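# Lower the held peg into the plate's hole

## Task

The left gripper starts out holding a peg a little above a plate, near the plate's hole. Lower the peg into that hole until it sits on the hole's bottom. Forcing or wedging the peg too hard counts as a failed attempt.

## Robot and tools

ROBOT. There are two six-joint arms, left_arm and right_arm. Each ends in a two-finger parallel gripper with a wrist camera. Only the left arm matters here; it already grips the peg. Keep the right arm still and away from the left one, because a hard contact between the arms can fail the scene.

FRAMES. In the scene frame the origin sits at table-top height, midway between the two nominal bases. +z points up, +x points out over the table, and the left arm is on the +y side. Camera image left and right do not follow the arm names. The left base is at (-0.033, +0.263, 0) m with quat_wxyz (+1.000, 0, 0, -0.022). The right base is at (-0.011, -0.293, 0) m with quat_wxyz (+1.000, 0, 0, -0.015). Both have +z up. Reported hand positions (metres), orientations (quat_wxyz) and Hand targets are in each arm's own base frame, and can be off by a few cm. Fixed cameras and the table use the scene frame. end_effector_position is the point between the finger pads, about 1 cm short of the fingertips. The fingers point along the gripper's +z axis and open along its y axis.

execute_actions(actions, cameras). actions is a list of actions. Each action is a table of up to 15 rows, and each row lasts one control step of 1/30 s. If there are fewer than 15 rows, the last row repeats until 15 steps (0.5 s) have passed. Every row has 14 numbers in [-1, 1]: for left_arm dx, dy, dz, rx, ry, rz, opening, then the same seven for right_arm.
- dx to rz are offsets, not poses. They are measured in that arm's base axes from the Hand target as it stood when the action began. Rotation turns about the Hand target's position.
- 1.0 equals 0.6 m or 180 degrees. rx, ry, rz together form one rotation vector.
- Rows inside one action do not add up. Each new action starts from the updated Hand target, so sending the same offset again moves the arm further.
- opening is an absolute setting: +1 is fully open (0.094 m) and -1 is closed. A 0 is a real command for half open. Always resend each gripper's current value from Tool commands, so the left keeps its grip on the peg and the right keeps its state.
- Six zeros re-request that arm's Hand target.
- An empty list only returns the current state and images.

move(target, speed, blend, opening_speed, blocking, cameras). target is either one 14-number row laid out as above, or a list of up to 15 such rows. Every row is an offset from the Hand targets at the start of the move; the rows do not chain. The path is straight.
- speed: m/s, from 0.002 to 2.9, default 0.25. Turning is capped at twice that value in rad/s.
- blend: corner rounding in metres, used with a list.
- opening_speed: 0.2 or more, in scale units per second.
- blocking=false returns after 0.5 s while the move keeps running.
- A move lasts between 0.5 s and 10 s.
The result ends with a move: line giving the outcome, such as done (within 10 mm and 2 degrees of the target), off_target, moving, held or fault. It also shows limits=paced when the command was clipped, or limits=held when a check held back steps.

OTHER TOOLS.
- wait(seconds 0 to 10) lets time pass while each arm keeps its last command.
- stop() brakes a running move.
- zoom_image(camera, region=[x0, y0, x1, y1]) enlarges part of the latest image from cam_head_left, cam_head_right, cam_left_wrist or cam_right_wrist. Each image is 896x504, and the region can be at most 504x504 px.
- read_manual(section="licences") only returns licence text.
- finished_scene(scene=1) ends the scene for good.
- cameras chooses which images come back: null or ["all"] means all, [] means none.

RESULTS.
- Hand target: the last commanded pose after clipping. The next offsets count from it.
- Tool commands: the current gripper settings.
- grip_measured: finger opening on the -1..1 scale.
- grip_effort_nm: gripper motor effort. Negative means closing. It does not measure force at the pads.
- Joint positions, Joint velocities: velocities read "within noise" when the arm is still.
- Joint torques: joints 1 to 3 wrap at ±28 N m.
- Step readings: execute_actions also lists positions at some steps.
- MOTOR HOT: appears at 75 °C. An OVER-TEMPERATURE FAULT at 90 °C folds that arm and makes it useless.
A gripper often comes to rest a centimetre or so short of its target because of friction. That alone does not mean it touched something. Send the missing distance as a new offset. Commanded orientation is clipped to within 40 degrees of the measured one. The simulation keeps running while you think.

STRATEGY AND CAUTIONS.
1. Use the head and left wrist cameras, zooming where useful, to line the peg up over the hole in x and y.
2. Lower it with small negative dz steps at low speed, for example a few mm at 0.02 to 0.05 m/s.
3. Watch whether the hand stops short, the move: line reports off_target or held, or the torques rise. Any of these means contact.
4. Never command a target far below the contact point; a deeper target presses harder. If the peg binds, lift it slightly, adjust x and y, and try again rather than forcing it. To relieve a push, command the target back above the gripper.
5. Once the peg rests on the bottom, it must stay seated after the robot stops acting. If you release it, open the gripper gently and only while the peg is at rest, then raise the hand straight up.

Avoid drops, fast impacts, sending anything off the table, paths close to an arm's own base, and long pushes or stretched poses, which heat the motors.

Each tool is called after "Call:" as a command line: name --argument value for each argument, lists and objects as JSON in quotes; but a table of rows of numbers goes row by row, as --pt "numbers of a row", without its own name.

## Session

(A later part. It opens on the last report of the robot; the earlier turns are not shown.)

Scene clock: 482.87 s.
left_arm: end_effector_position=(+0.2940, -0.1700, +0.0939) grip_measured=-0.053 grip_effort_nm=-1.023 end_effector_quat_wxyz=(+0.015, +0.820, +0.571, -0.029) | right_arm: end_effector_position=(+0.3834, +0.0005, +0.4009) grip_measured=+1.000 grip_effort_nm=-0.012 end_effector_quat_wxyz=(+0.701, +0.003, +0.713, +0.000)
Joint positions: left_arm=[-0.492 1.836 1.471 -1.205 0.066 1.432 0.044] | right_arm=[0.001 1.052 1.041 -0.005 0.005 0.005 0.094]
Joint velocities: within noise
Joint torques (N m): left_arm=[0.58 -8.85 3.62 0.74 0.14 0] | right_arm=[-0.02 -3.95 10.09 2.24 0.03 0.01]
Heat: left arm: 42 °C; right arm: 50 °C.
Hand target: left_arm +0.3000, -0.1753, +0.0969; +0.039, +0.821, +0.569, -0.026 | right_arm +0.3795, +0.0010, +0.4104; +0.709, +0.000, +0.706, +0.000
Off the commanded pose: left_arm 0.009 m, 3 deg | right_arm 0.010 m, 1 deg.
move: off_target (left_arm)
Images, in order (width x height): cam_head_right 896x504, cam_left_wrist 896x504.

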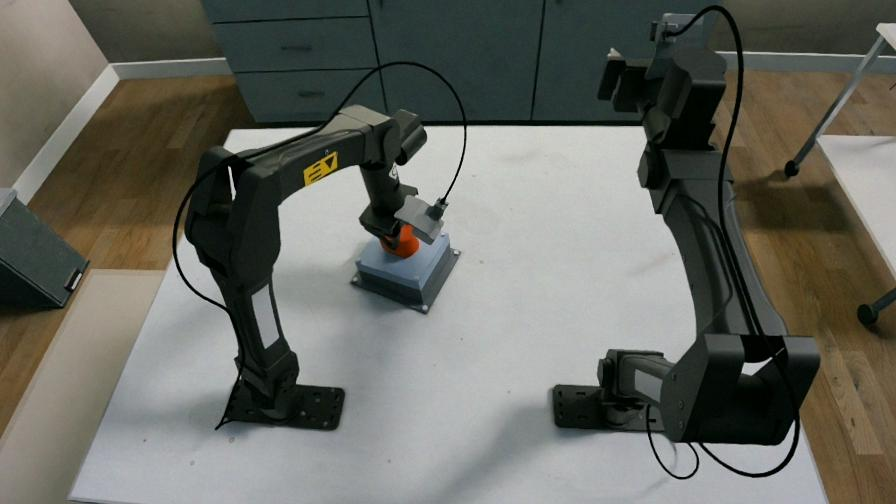

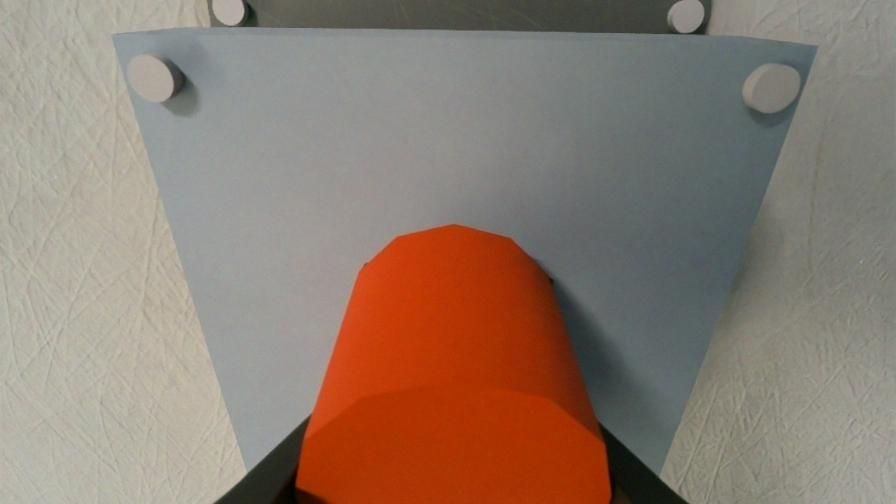

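Call:
move --target '[0, 0, -0.004, 0, 0, 0, -1, 0, 0, 0, 0, 0, 0, 1]' --speed 0.02 --cameras '["cam_left_wrist","cam_head_left"]'

Call:
zoom_image --camera "cam_left_wrist" --region '[350, 190, 570, 300]'

Call:
zoom_image --camera "cam_head_left" --region '[370, 210, 450, 280]'

Scene clock: 493.53 s.
left_arm: end_effector_position=(+0.2940, -0.1700, +0.0939) grip_measured=-0.053 grip_effort_nm=-1.028 end_effector_quat_wxyz=(+0.015, +0.820, +0.571, -0.029) | right_arm: end_effector_position=(+0.3834, +0.0005, +0.4009) grip_measured=+1.000 grip_effort_nm=-0.017 end_effector_quat_wxyz=(+0.701, +0.003, +0.713, +0.000)
Joint positions: left_arm=[-0.492 1.836 1.471 -1.205 0.066 1.432 0.044] | right_arm=[0.001 1.052 1.041 -0.005 0.005 0.005 0.094]
Joint velocities: within noise
Joint torques (N m): left_arm=[0.73 -8.62 3.11 0.81 0.16 0.03] | right_arm=[-0.06 -3.81 10.11 2.24 0.01 0.02]
Heat: left arm: 42 °C; right arm: 50 °C.
Hand target: left_arm +0.3000, -0.1753, +0.0945; +0.039, +0.821, +0.569, -0.026 | right_arm +0.3795, +0.0010, +0.4104; +0.709, +0.000, +0.706, +0.000
Off the commanded pose: left_arm 0.008 m, 3 deg | right_arm 0.010 m, 1 deg.
move: off_target (left_arm)
Images, in order (width x height): cam_head_left 896x504, cam_left_wrist 896x504.

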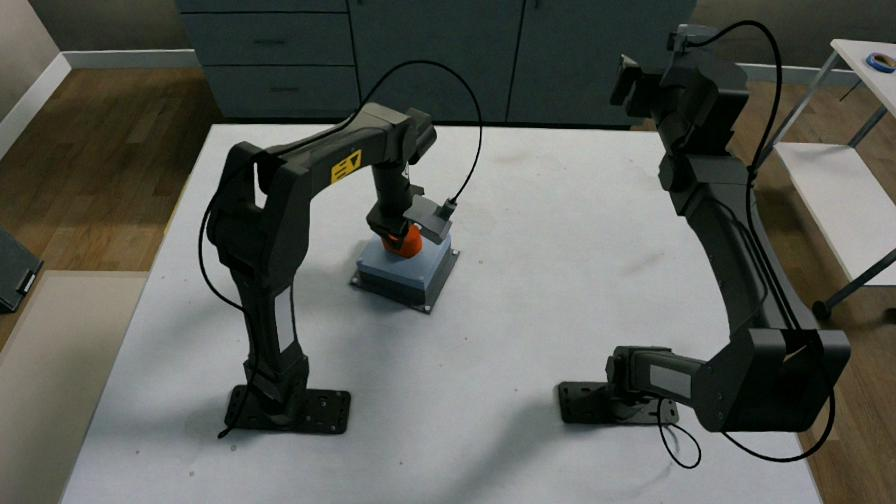

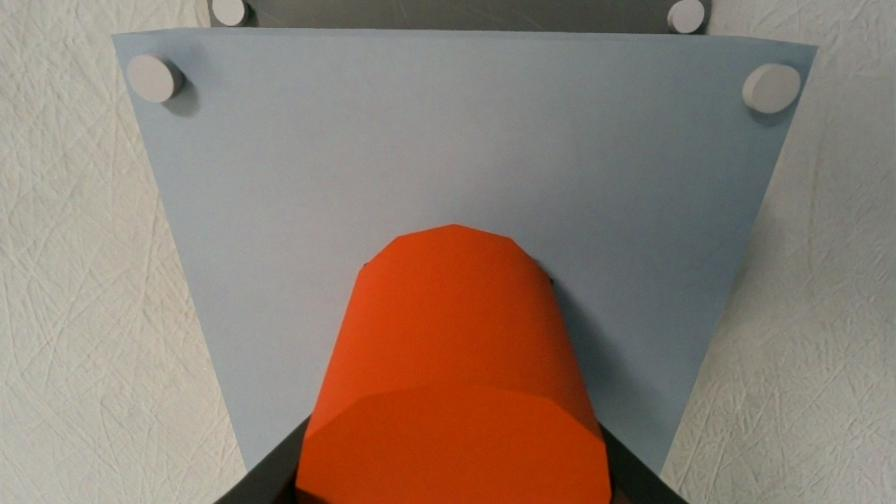

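Scaled by 2.291 from the camera's 896x504 image, which has a finer 1280x720 frame.

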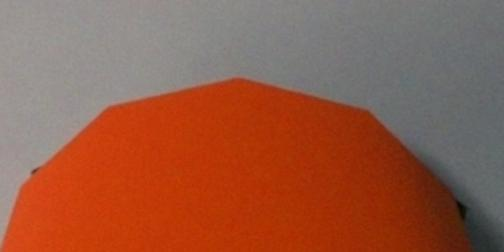

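Scaled by 6.300 from the camera's 896x504 image, which has a finer 1280x720 frame.

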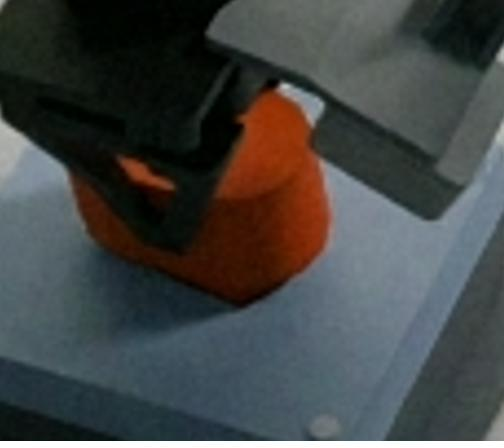

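Call:
move --target '[0, 0, 0.006, 0, 0, 0, -1, 0, 0, 0, 0, 0, 0, 1]' --speed 0.02 --cameras '[]'

Call:
move --target '[0, 0, 0, 0, 0, 0, 0.3, 0, 0, 0, 0, 0, 0, 1]' --opening_speed 0.5 --cameras '["cam_left_wrist","cam_head_left"]'

Call:
zoom_image --camera "cam_left_wrist" --region '[350, 190, 570, 300]'

Call:
zoom_image --camera "cam_head_left" --region '[370, 210, 450, 280]'

Scene clock: 501.27 s.
left_arm: end_effector_position=(+0.2940, -0.1700, +0.0939) grip_measured=-0.053 grip_effort_nm=-1.028 end_effector_quat_wxyz=(+0.015, +0.820, +0.571, -0.029) | right_arm: end_effector_position=(+0.3834, +0.0005, +0.4009) grip_measured=+1.000 grip_effort_nm=-0.012 end_effector_quat_wxyz=(+0.701, +0.003, +0.713, +0.000)
Joint positions: left_arm=[-0.492 1.836 1.471 -1.205 0.066 1.432 0.044] | right_arm=[0.001 1.052 1.041 -0.005 0.005 0.005 0.094]
Joint velocities: within noise
Joint torques (N m): left_arm=[0.62 -8.8 4.34 0.69 0.12 0.02] | right_arm=[-0.01 -3.79 10.11 2.26 0.03 0.01]
Heat: left arm: 42 °C; right arm: 50 °C.
Hand target: left_arm +0.3000, -0.1753, +0.0981; +0.039, +0.821, +0.569, -0.026 | right_arm +0.3795, +0.0010, +0.4104; +0.709, +0.000, +0.706, +0.000
Off the commanded pose: left_arm 0.009 m, 3 deg | right_arm 0.010 m, 1 deg.
move: off_target (left_arm)
No camera images: "cameras" was empty.

Scene clock: 504.37 s.
left_arm: end_effector_position=(+0.2939, -0.1717, +0.0939) grip_measured=+0.297 grip_effort_nm=0.139 end_effector_quat_wxyz=(+0.017, +0.821, +0.569, -0.029) | right_arm: end_effector_position=(+0.3834, +0.0005, +0.4009) grip_measured=+1.000 grip_effort_nm=-0.017 end_effector_quat_wxyz=(+0.701, +0.003, +0.713, +0.000)
Joint positions: left_arm=[-0.497 1.836 1.471 -1.202 0.066 1.432 0.061] | right_arm=[0.001 1.052 1.041 -0.005 0.005 0.005 0.094]
Joint velocities: within noise
Joint torques (N m): left_arm=[0.62 -8.8 4.07 0.67 0.15 -0.03] | right_arm=[0.01 -3.82 10.07 2.23 0.02 0.03]
Heat: left arm: 42 °C; right arm: 50 °C.
Hand target: left_arm +0.3000, -0.1753, +0.0981; +0.039, +0.821, +0.569, -0.026 | right_arm +0.3795, +0.0010, +0.4104; +0.709, +0.000, +0.706, +0.000
Off the commanded pose: left_arm 0.008 m, 3 deg | right_arm 0.010 m, 1 deg.
move: off_target (left_arm)
Images, in order (width x height): cam_head_left 896x504, cam_left_wrist 896x504.

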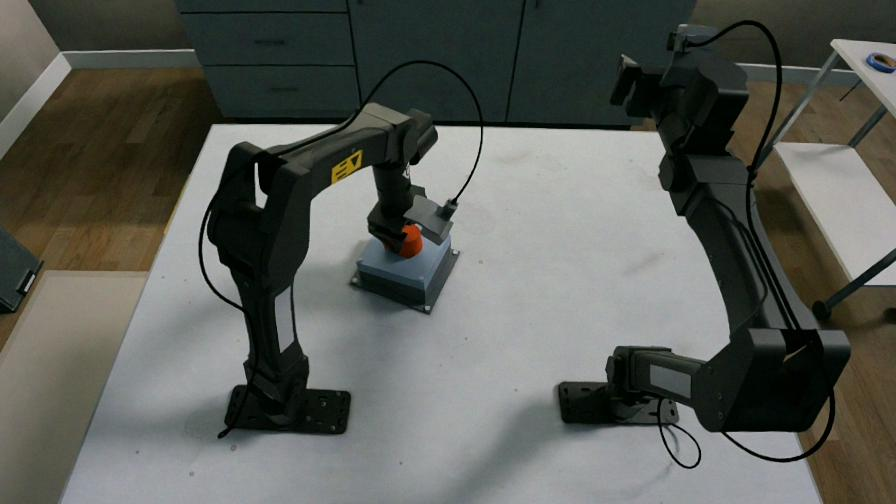

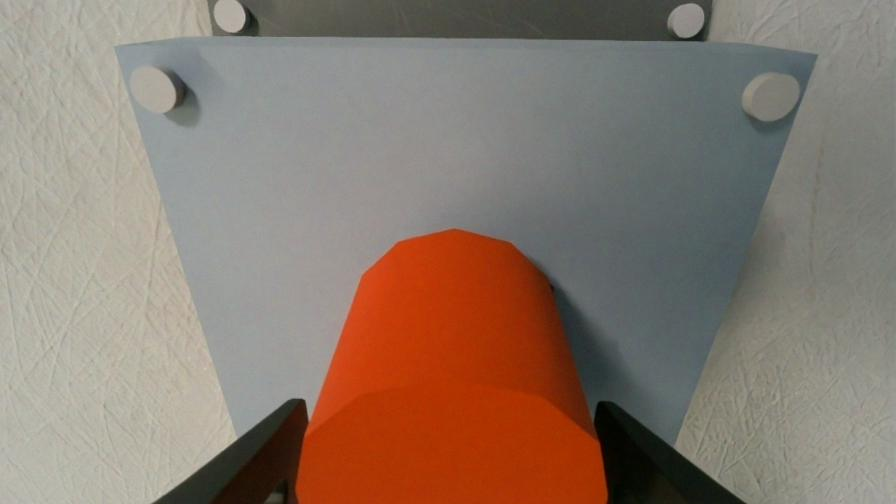

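Scaled by 2.291 from the camera's 896x504 image, which has a finer 1280x720 frame.

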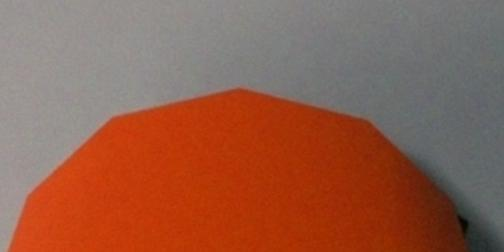

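Scaled by 6.300 from the camera's 896x504 image, which has a finer 1280x720 frame.

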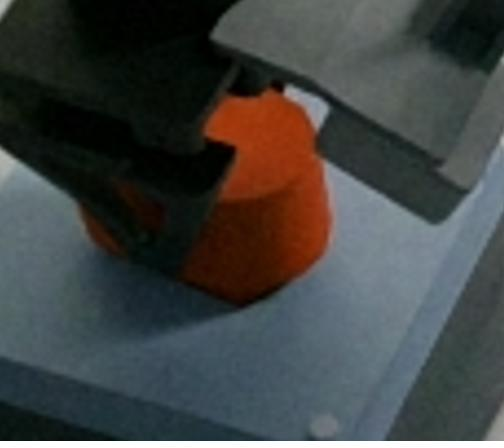

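Call:
move --pt "0 0 0 0 0 0 0.7 0 0 0 0 0 0 1" --pt "0 0 0.14 0 0 0 0.7 0 0 0 0 0 0 1" --opening_speed 1.0 --speed 0.12

Call:
zoom_image --camera "cam_head_left" --region '[360, 200, 460, 290]'

Call:
zoom_image --camera "cam_left_wrist" --region '[250, 100, 650, 504]'

Scene clock: 511.90 s.
left_arm: end_effector_position=(+0.3005, -0.1753, +0.1742) grip_measured=+0.697 grip_effort_nm=0.144 end_effector_quat_wxyz=(+0.035, +0.822, +0.569, -0.019) | right_arm: end_effector_position=(+0.3834, +0.0005, +0.4009) grip_measured=+1.000 grip_effort_nm=-0.017 end_effector_quat_wxyz=(+0.701, +0.003, +0.713, +0.000)
Joint positions: left_arm=[-0.497 1.836 1.79 -1.479 0.066 1.432 0.08] | right_arm=[0.001 1.052 1.041 -0.005 0.005 0.005 0.094]
Joint velocities: within noise
Joint torques (N m): left_arm=[0.36 -7.28 7.25 0.04 0.15 -0.01] | right_arm=[-0.02 -3.92 10.15 2.25 0.01 0.03]
Heat: left arm: 42 °C; right arm: 50 °C.
Hand target: left_arm +0.3000, -0.1753, +0.1821; +0.039, +0.821, +0.569, -0.026 | right_arm +0.3795, +0.0010, +0.4104; +0.709, +0.000, +0.706, +0.000
Off the commanded pose: left_arm 0.008 m, 1 deg | right_arm 0.010 m, 1 deg.
move: done

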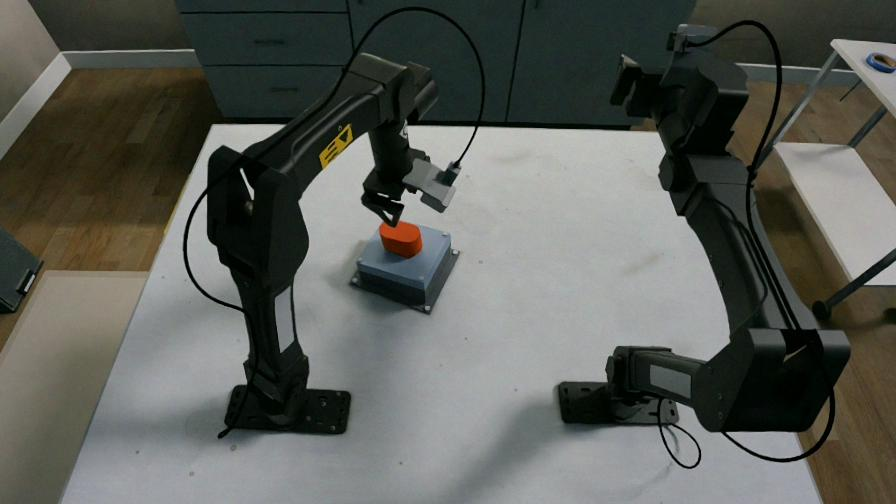

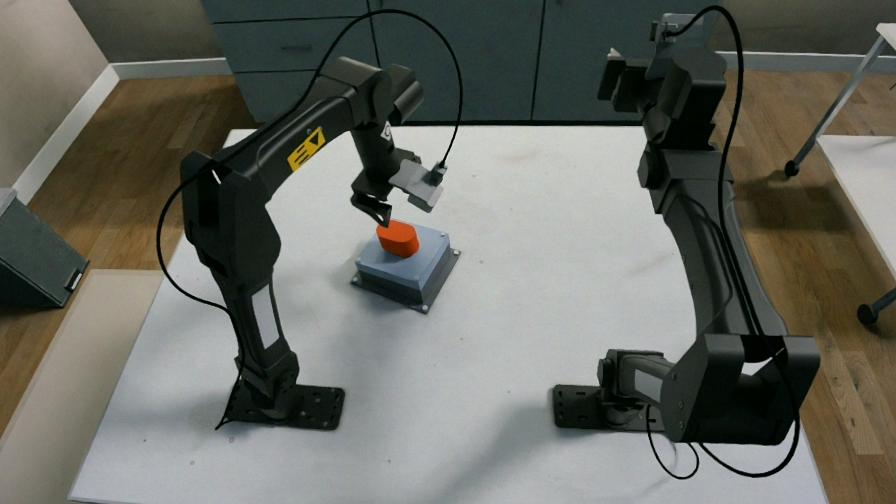

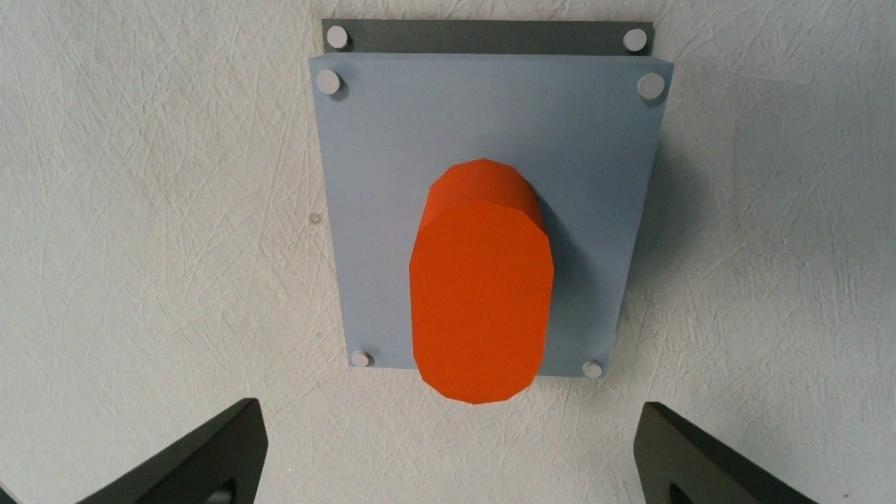

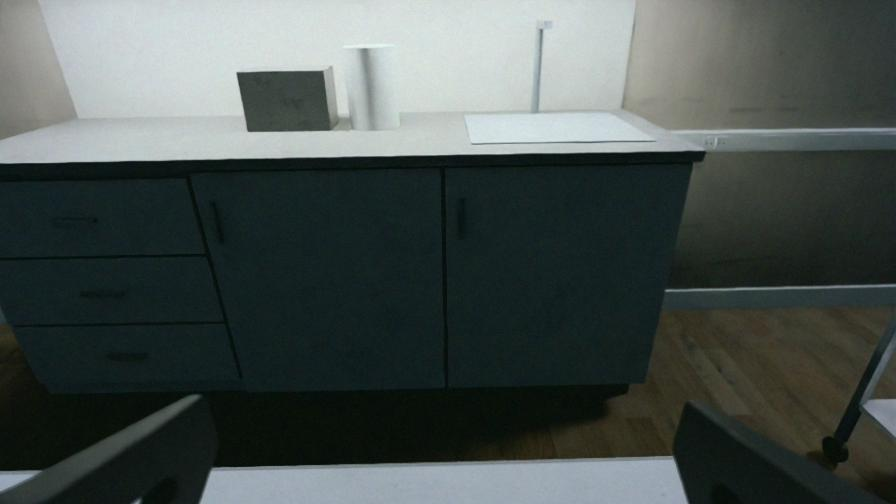

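Scaled by 5.040 from the camera's 896x504 image, which has a finer 1280x720 frame.

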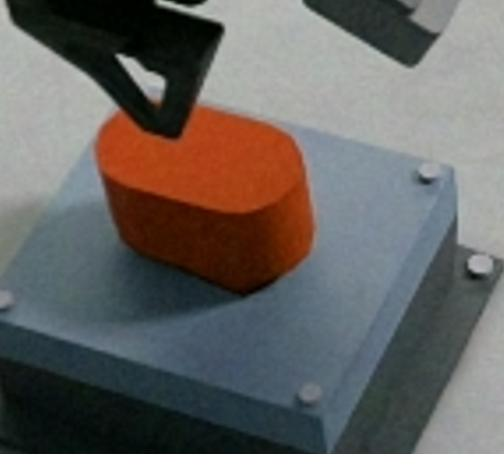

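Scaled by 1.248 from the camera's 896x504 image, which has a finer 1280x720 frame.

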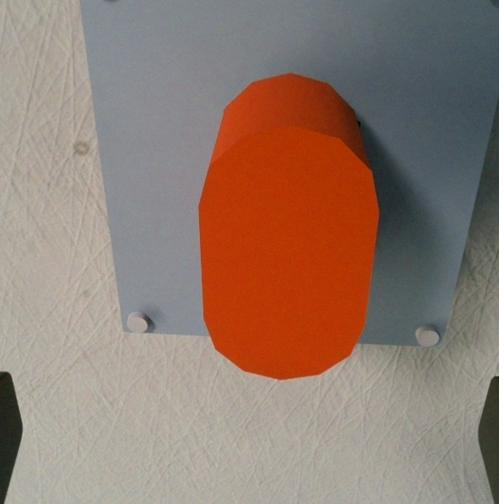

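Call:
zoom_image --camera "cam_head_left" --region '[376, 215, 431, 265]'

Call:
zoom_image --camera "cam_head_right" --region '[370, 215, 425, 265]'

Call:
zoom_image --camera "cam_left_wrist" --region '[410, 145, 570, 265]'

Scaled by 9.164 from the camera's 896x504 image, which has a finer 1280x720 frame.

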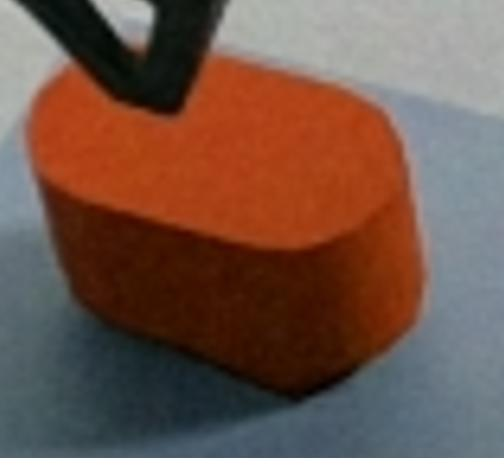

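Scaled by 9.164 from the camera's 896x504 image, which has a finer 1280x720 frame.

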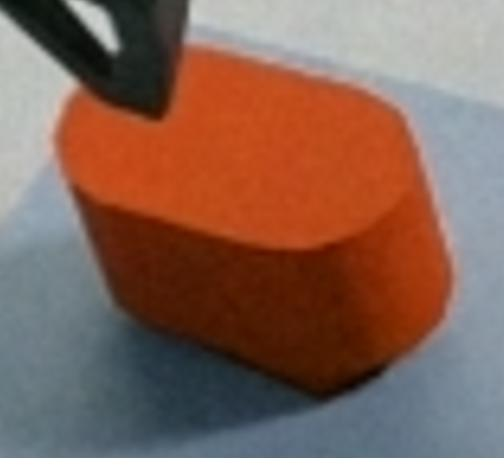

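Scaled by 3.150 from the camera's 896x504 image, which has a finer 1280x720 frame.

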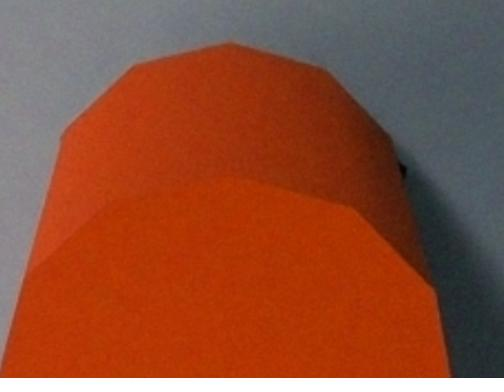

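Call:
zoom_image --camera "cam_left_wrist" --region '[295, 10, 395, 110]'

Call:
zoom_image --camera "cam_left_wrist" --region '[590, 10, 690, 110]'

Scaled by 5.040 from the camera's 896x504 image, which has a finer 1280x720 frame.

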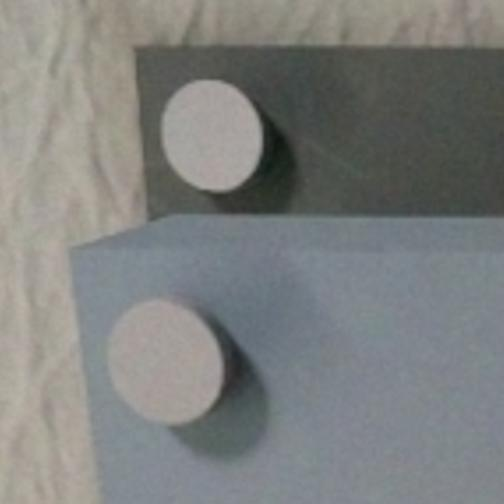

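Scaled by 5.040 from the camera's 896x504 image, which has a finer 1280x720 frame.

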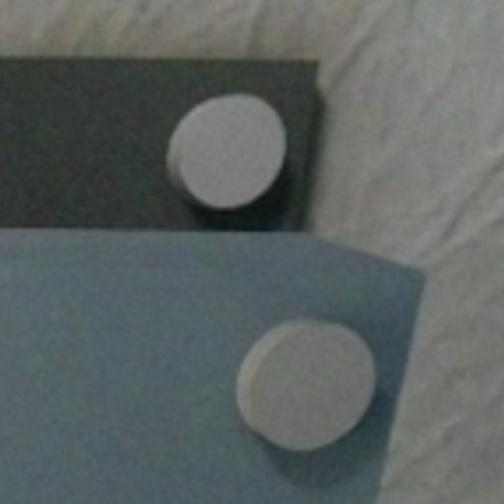

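Call:
finished_scene

The scene is finished: the task was done.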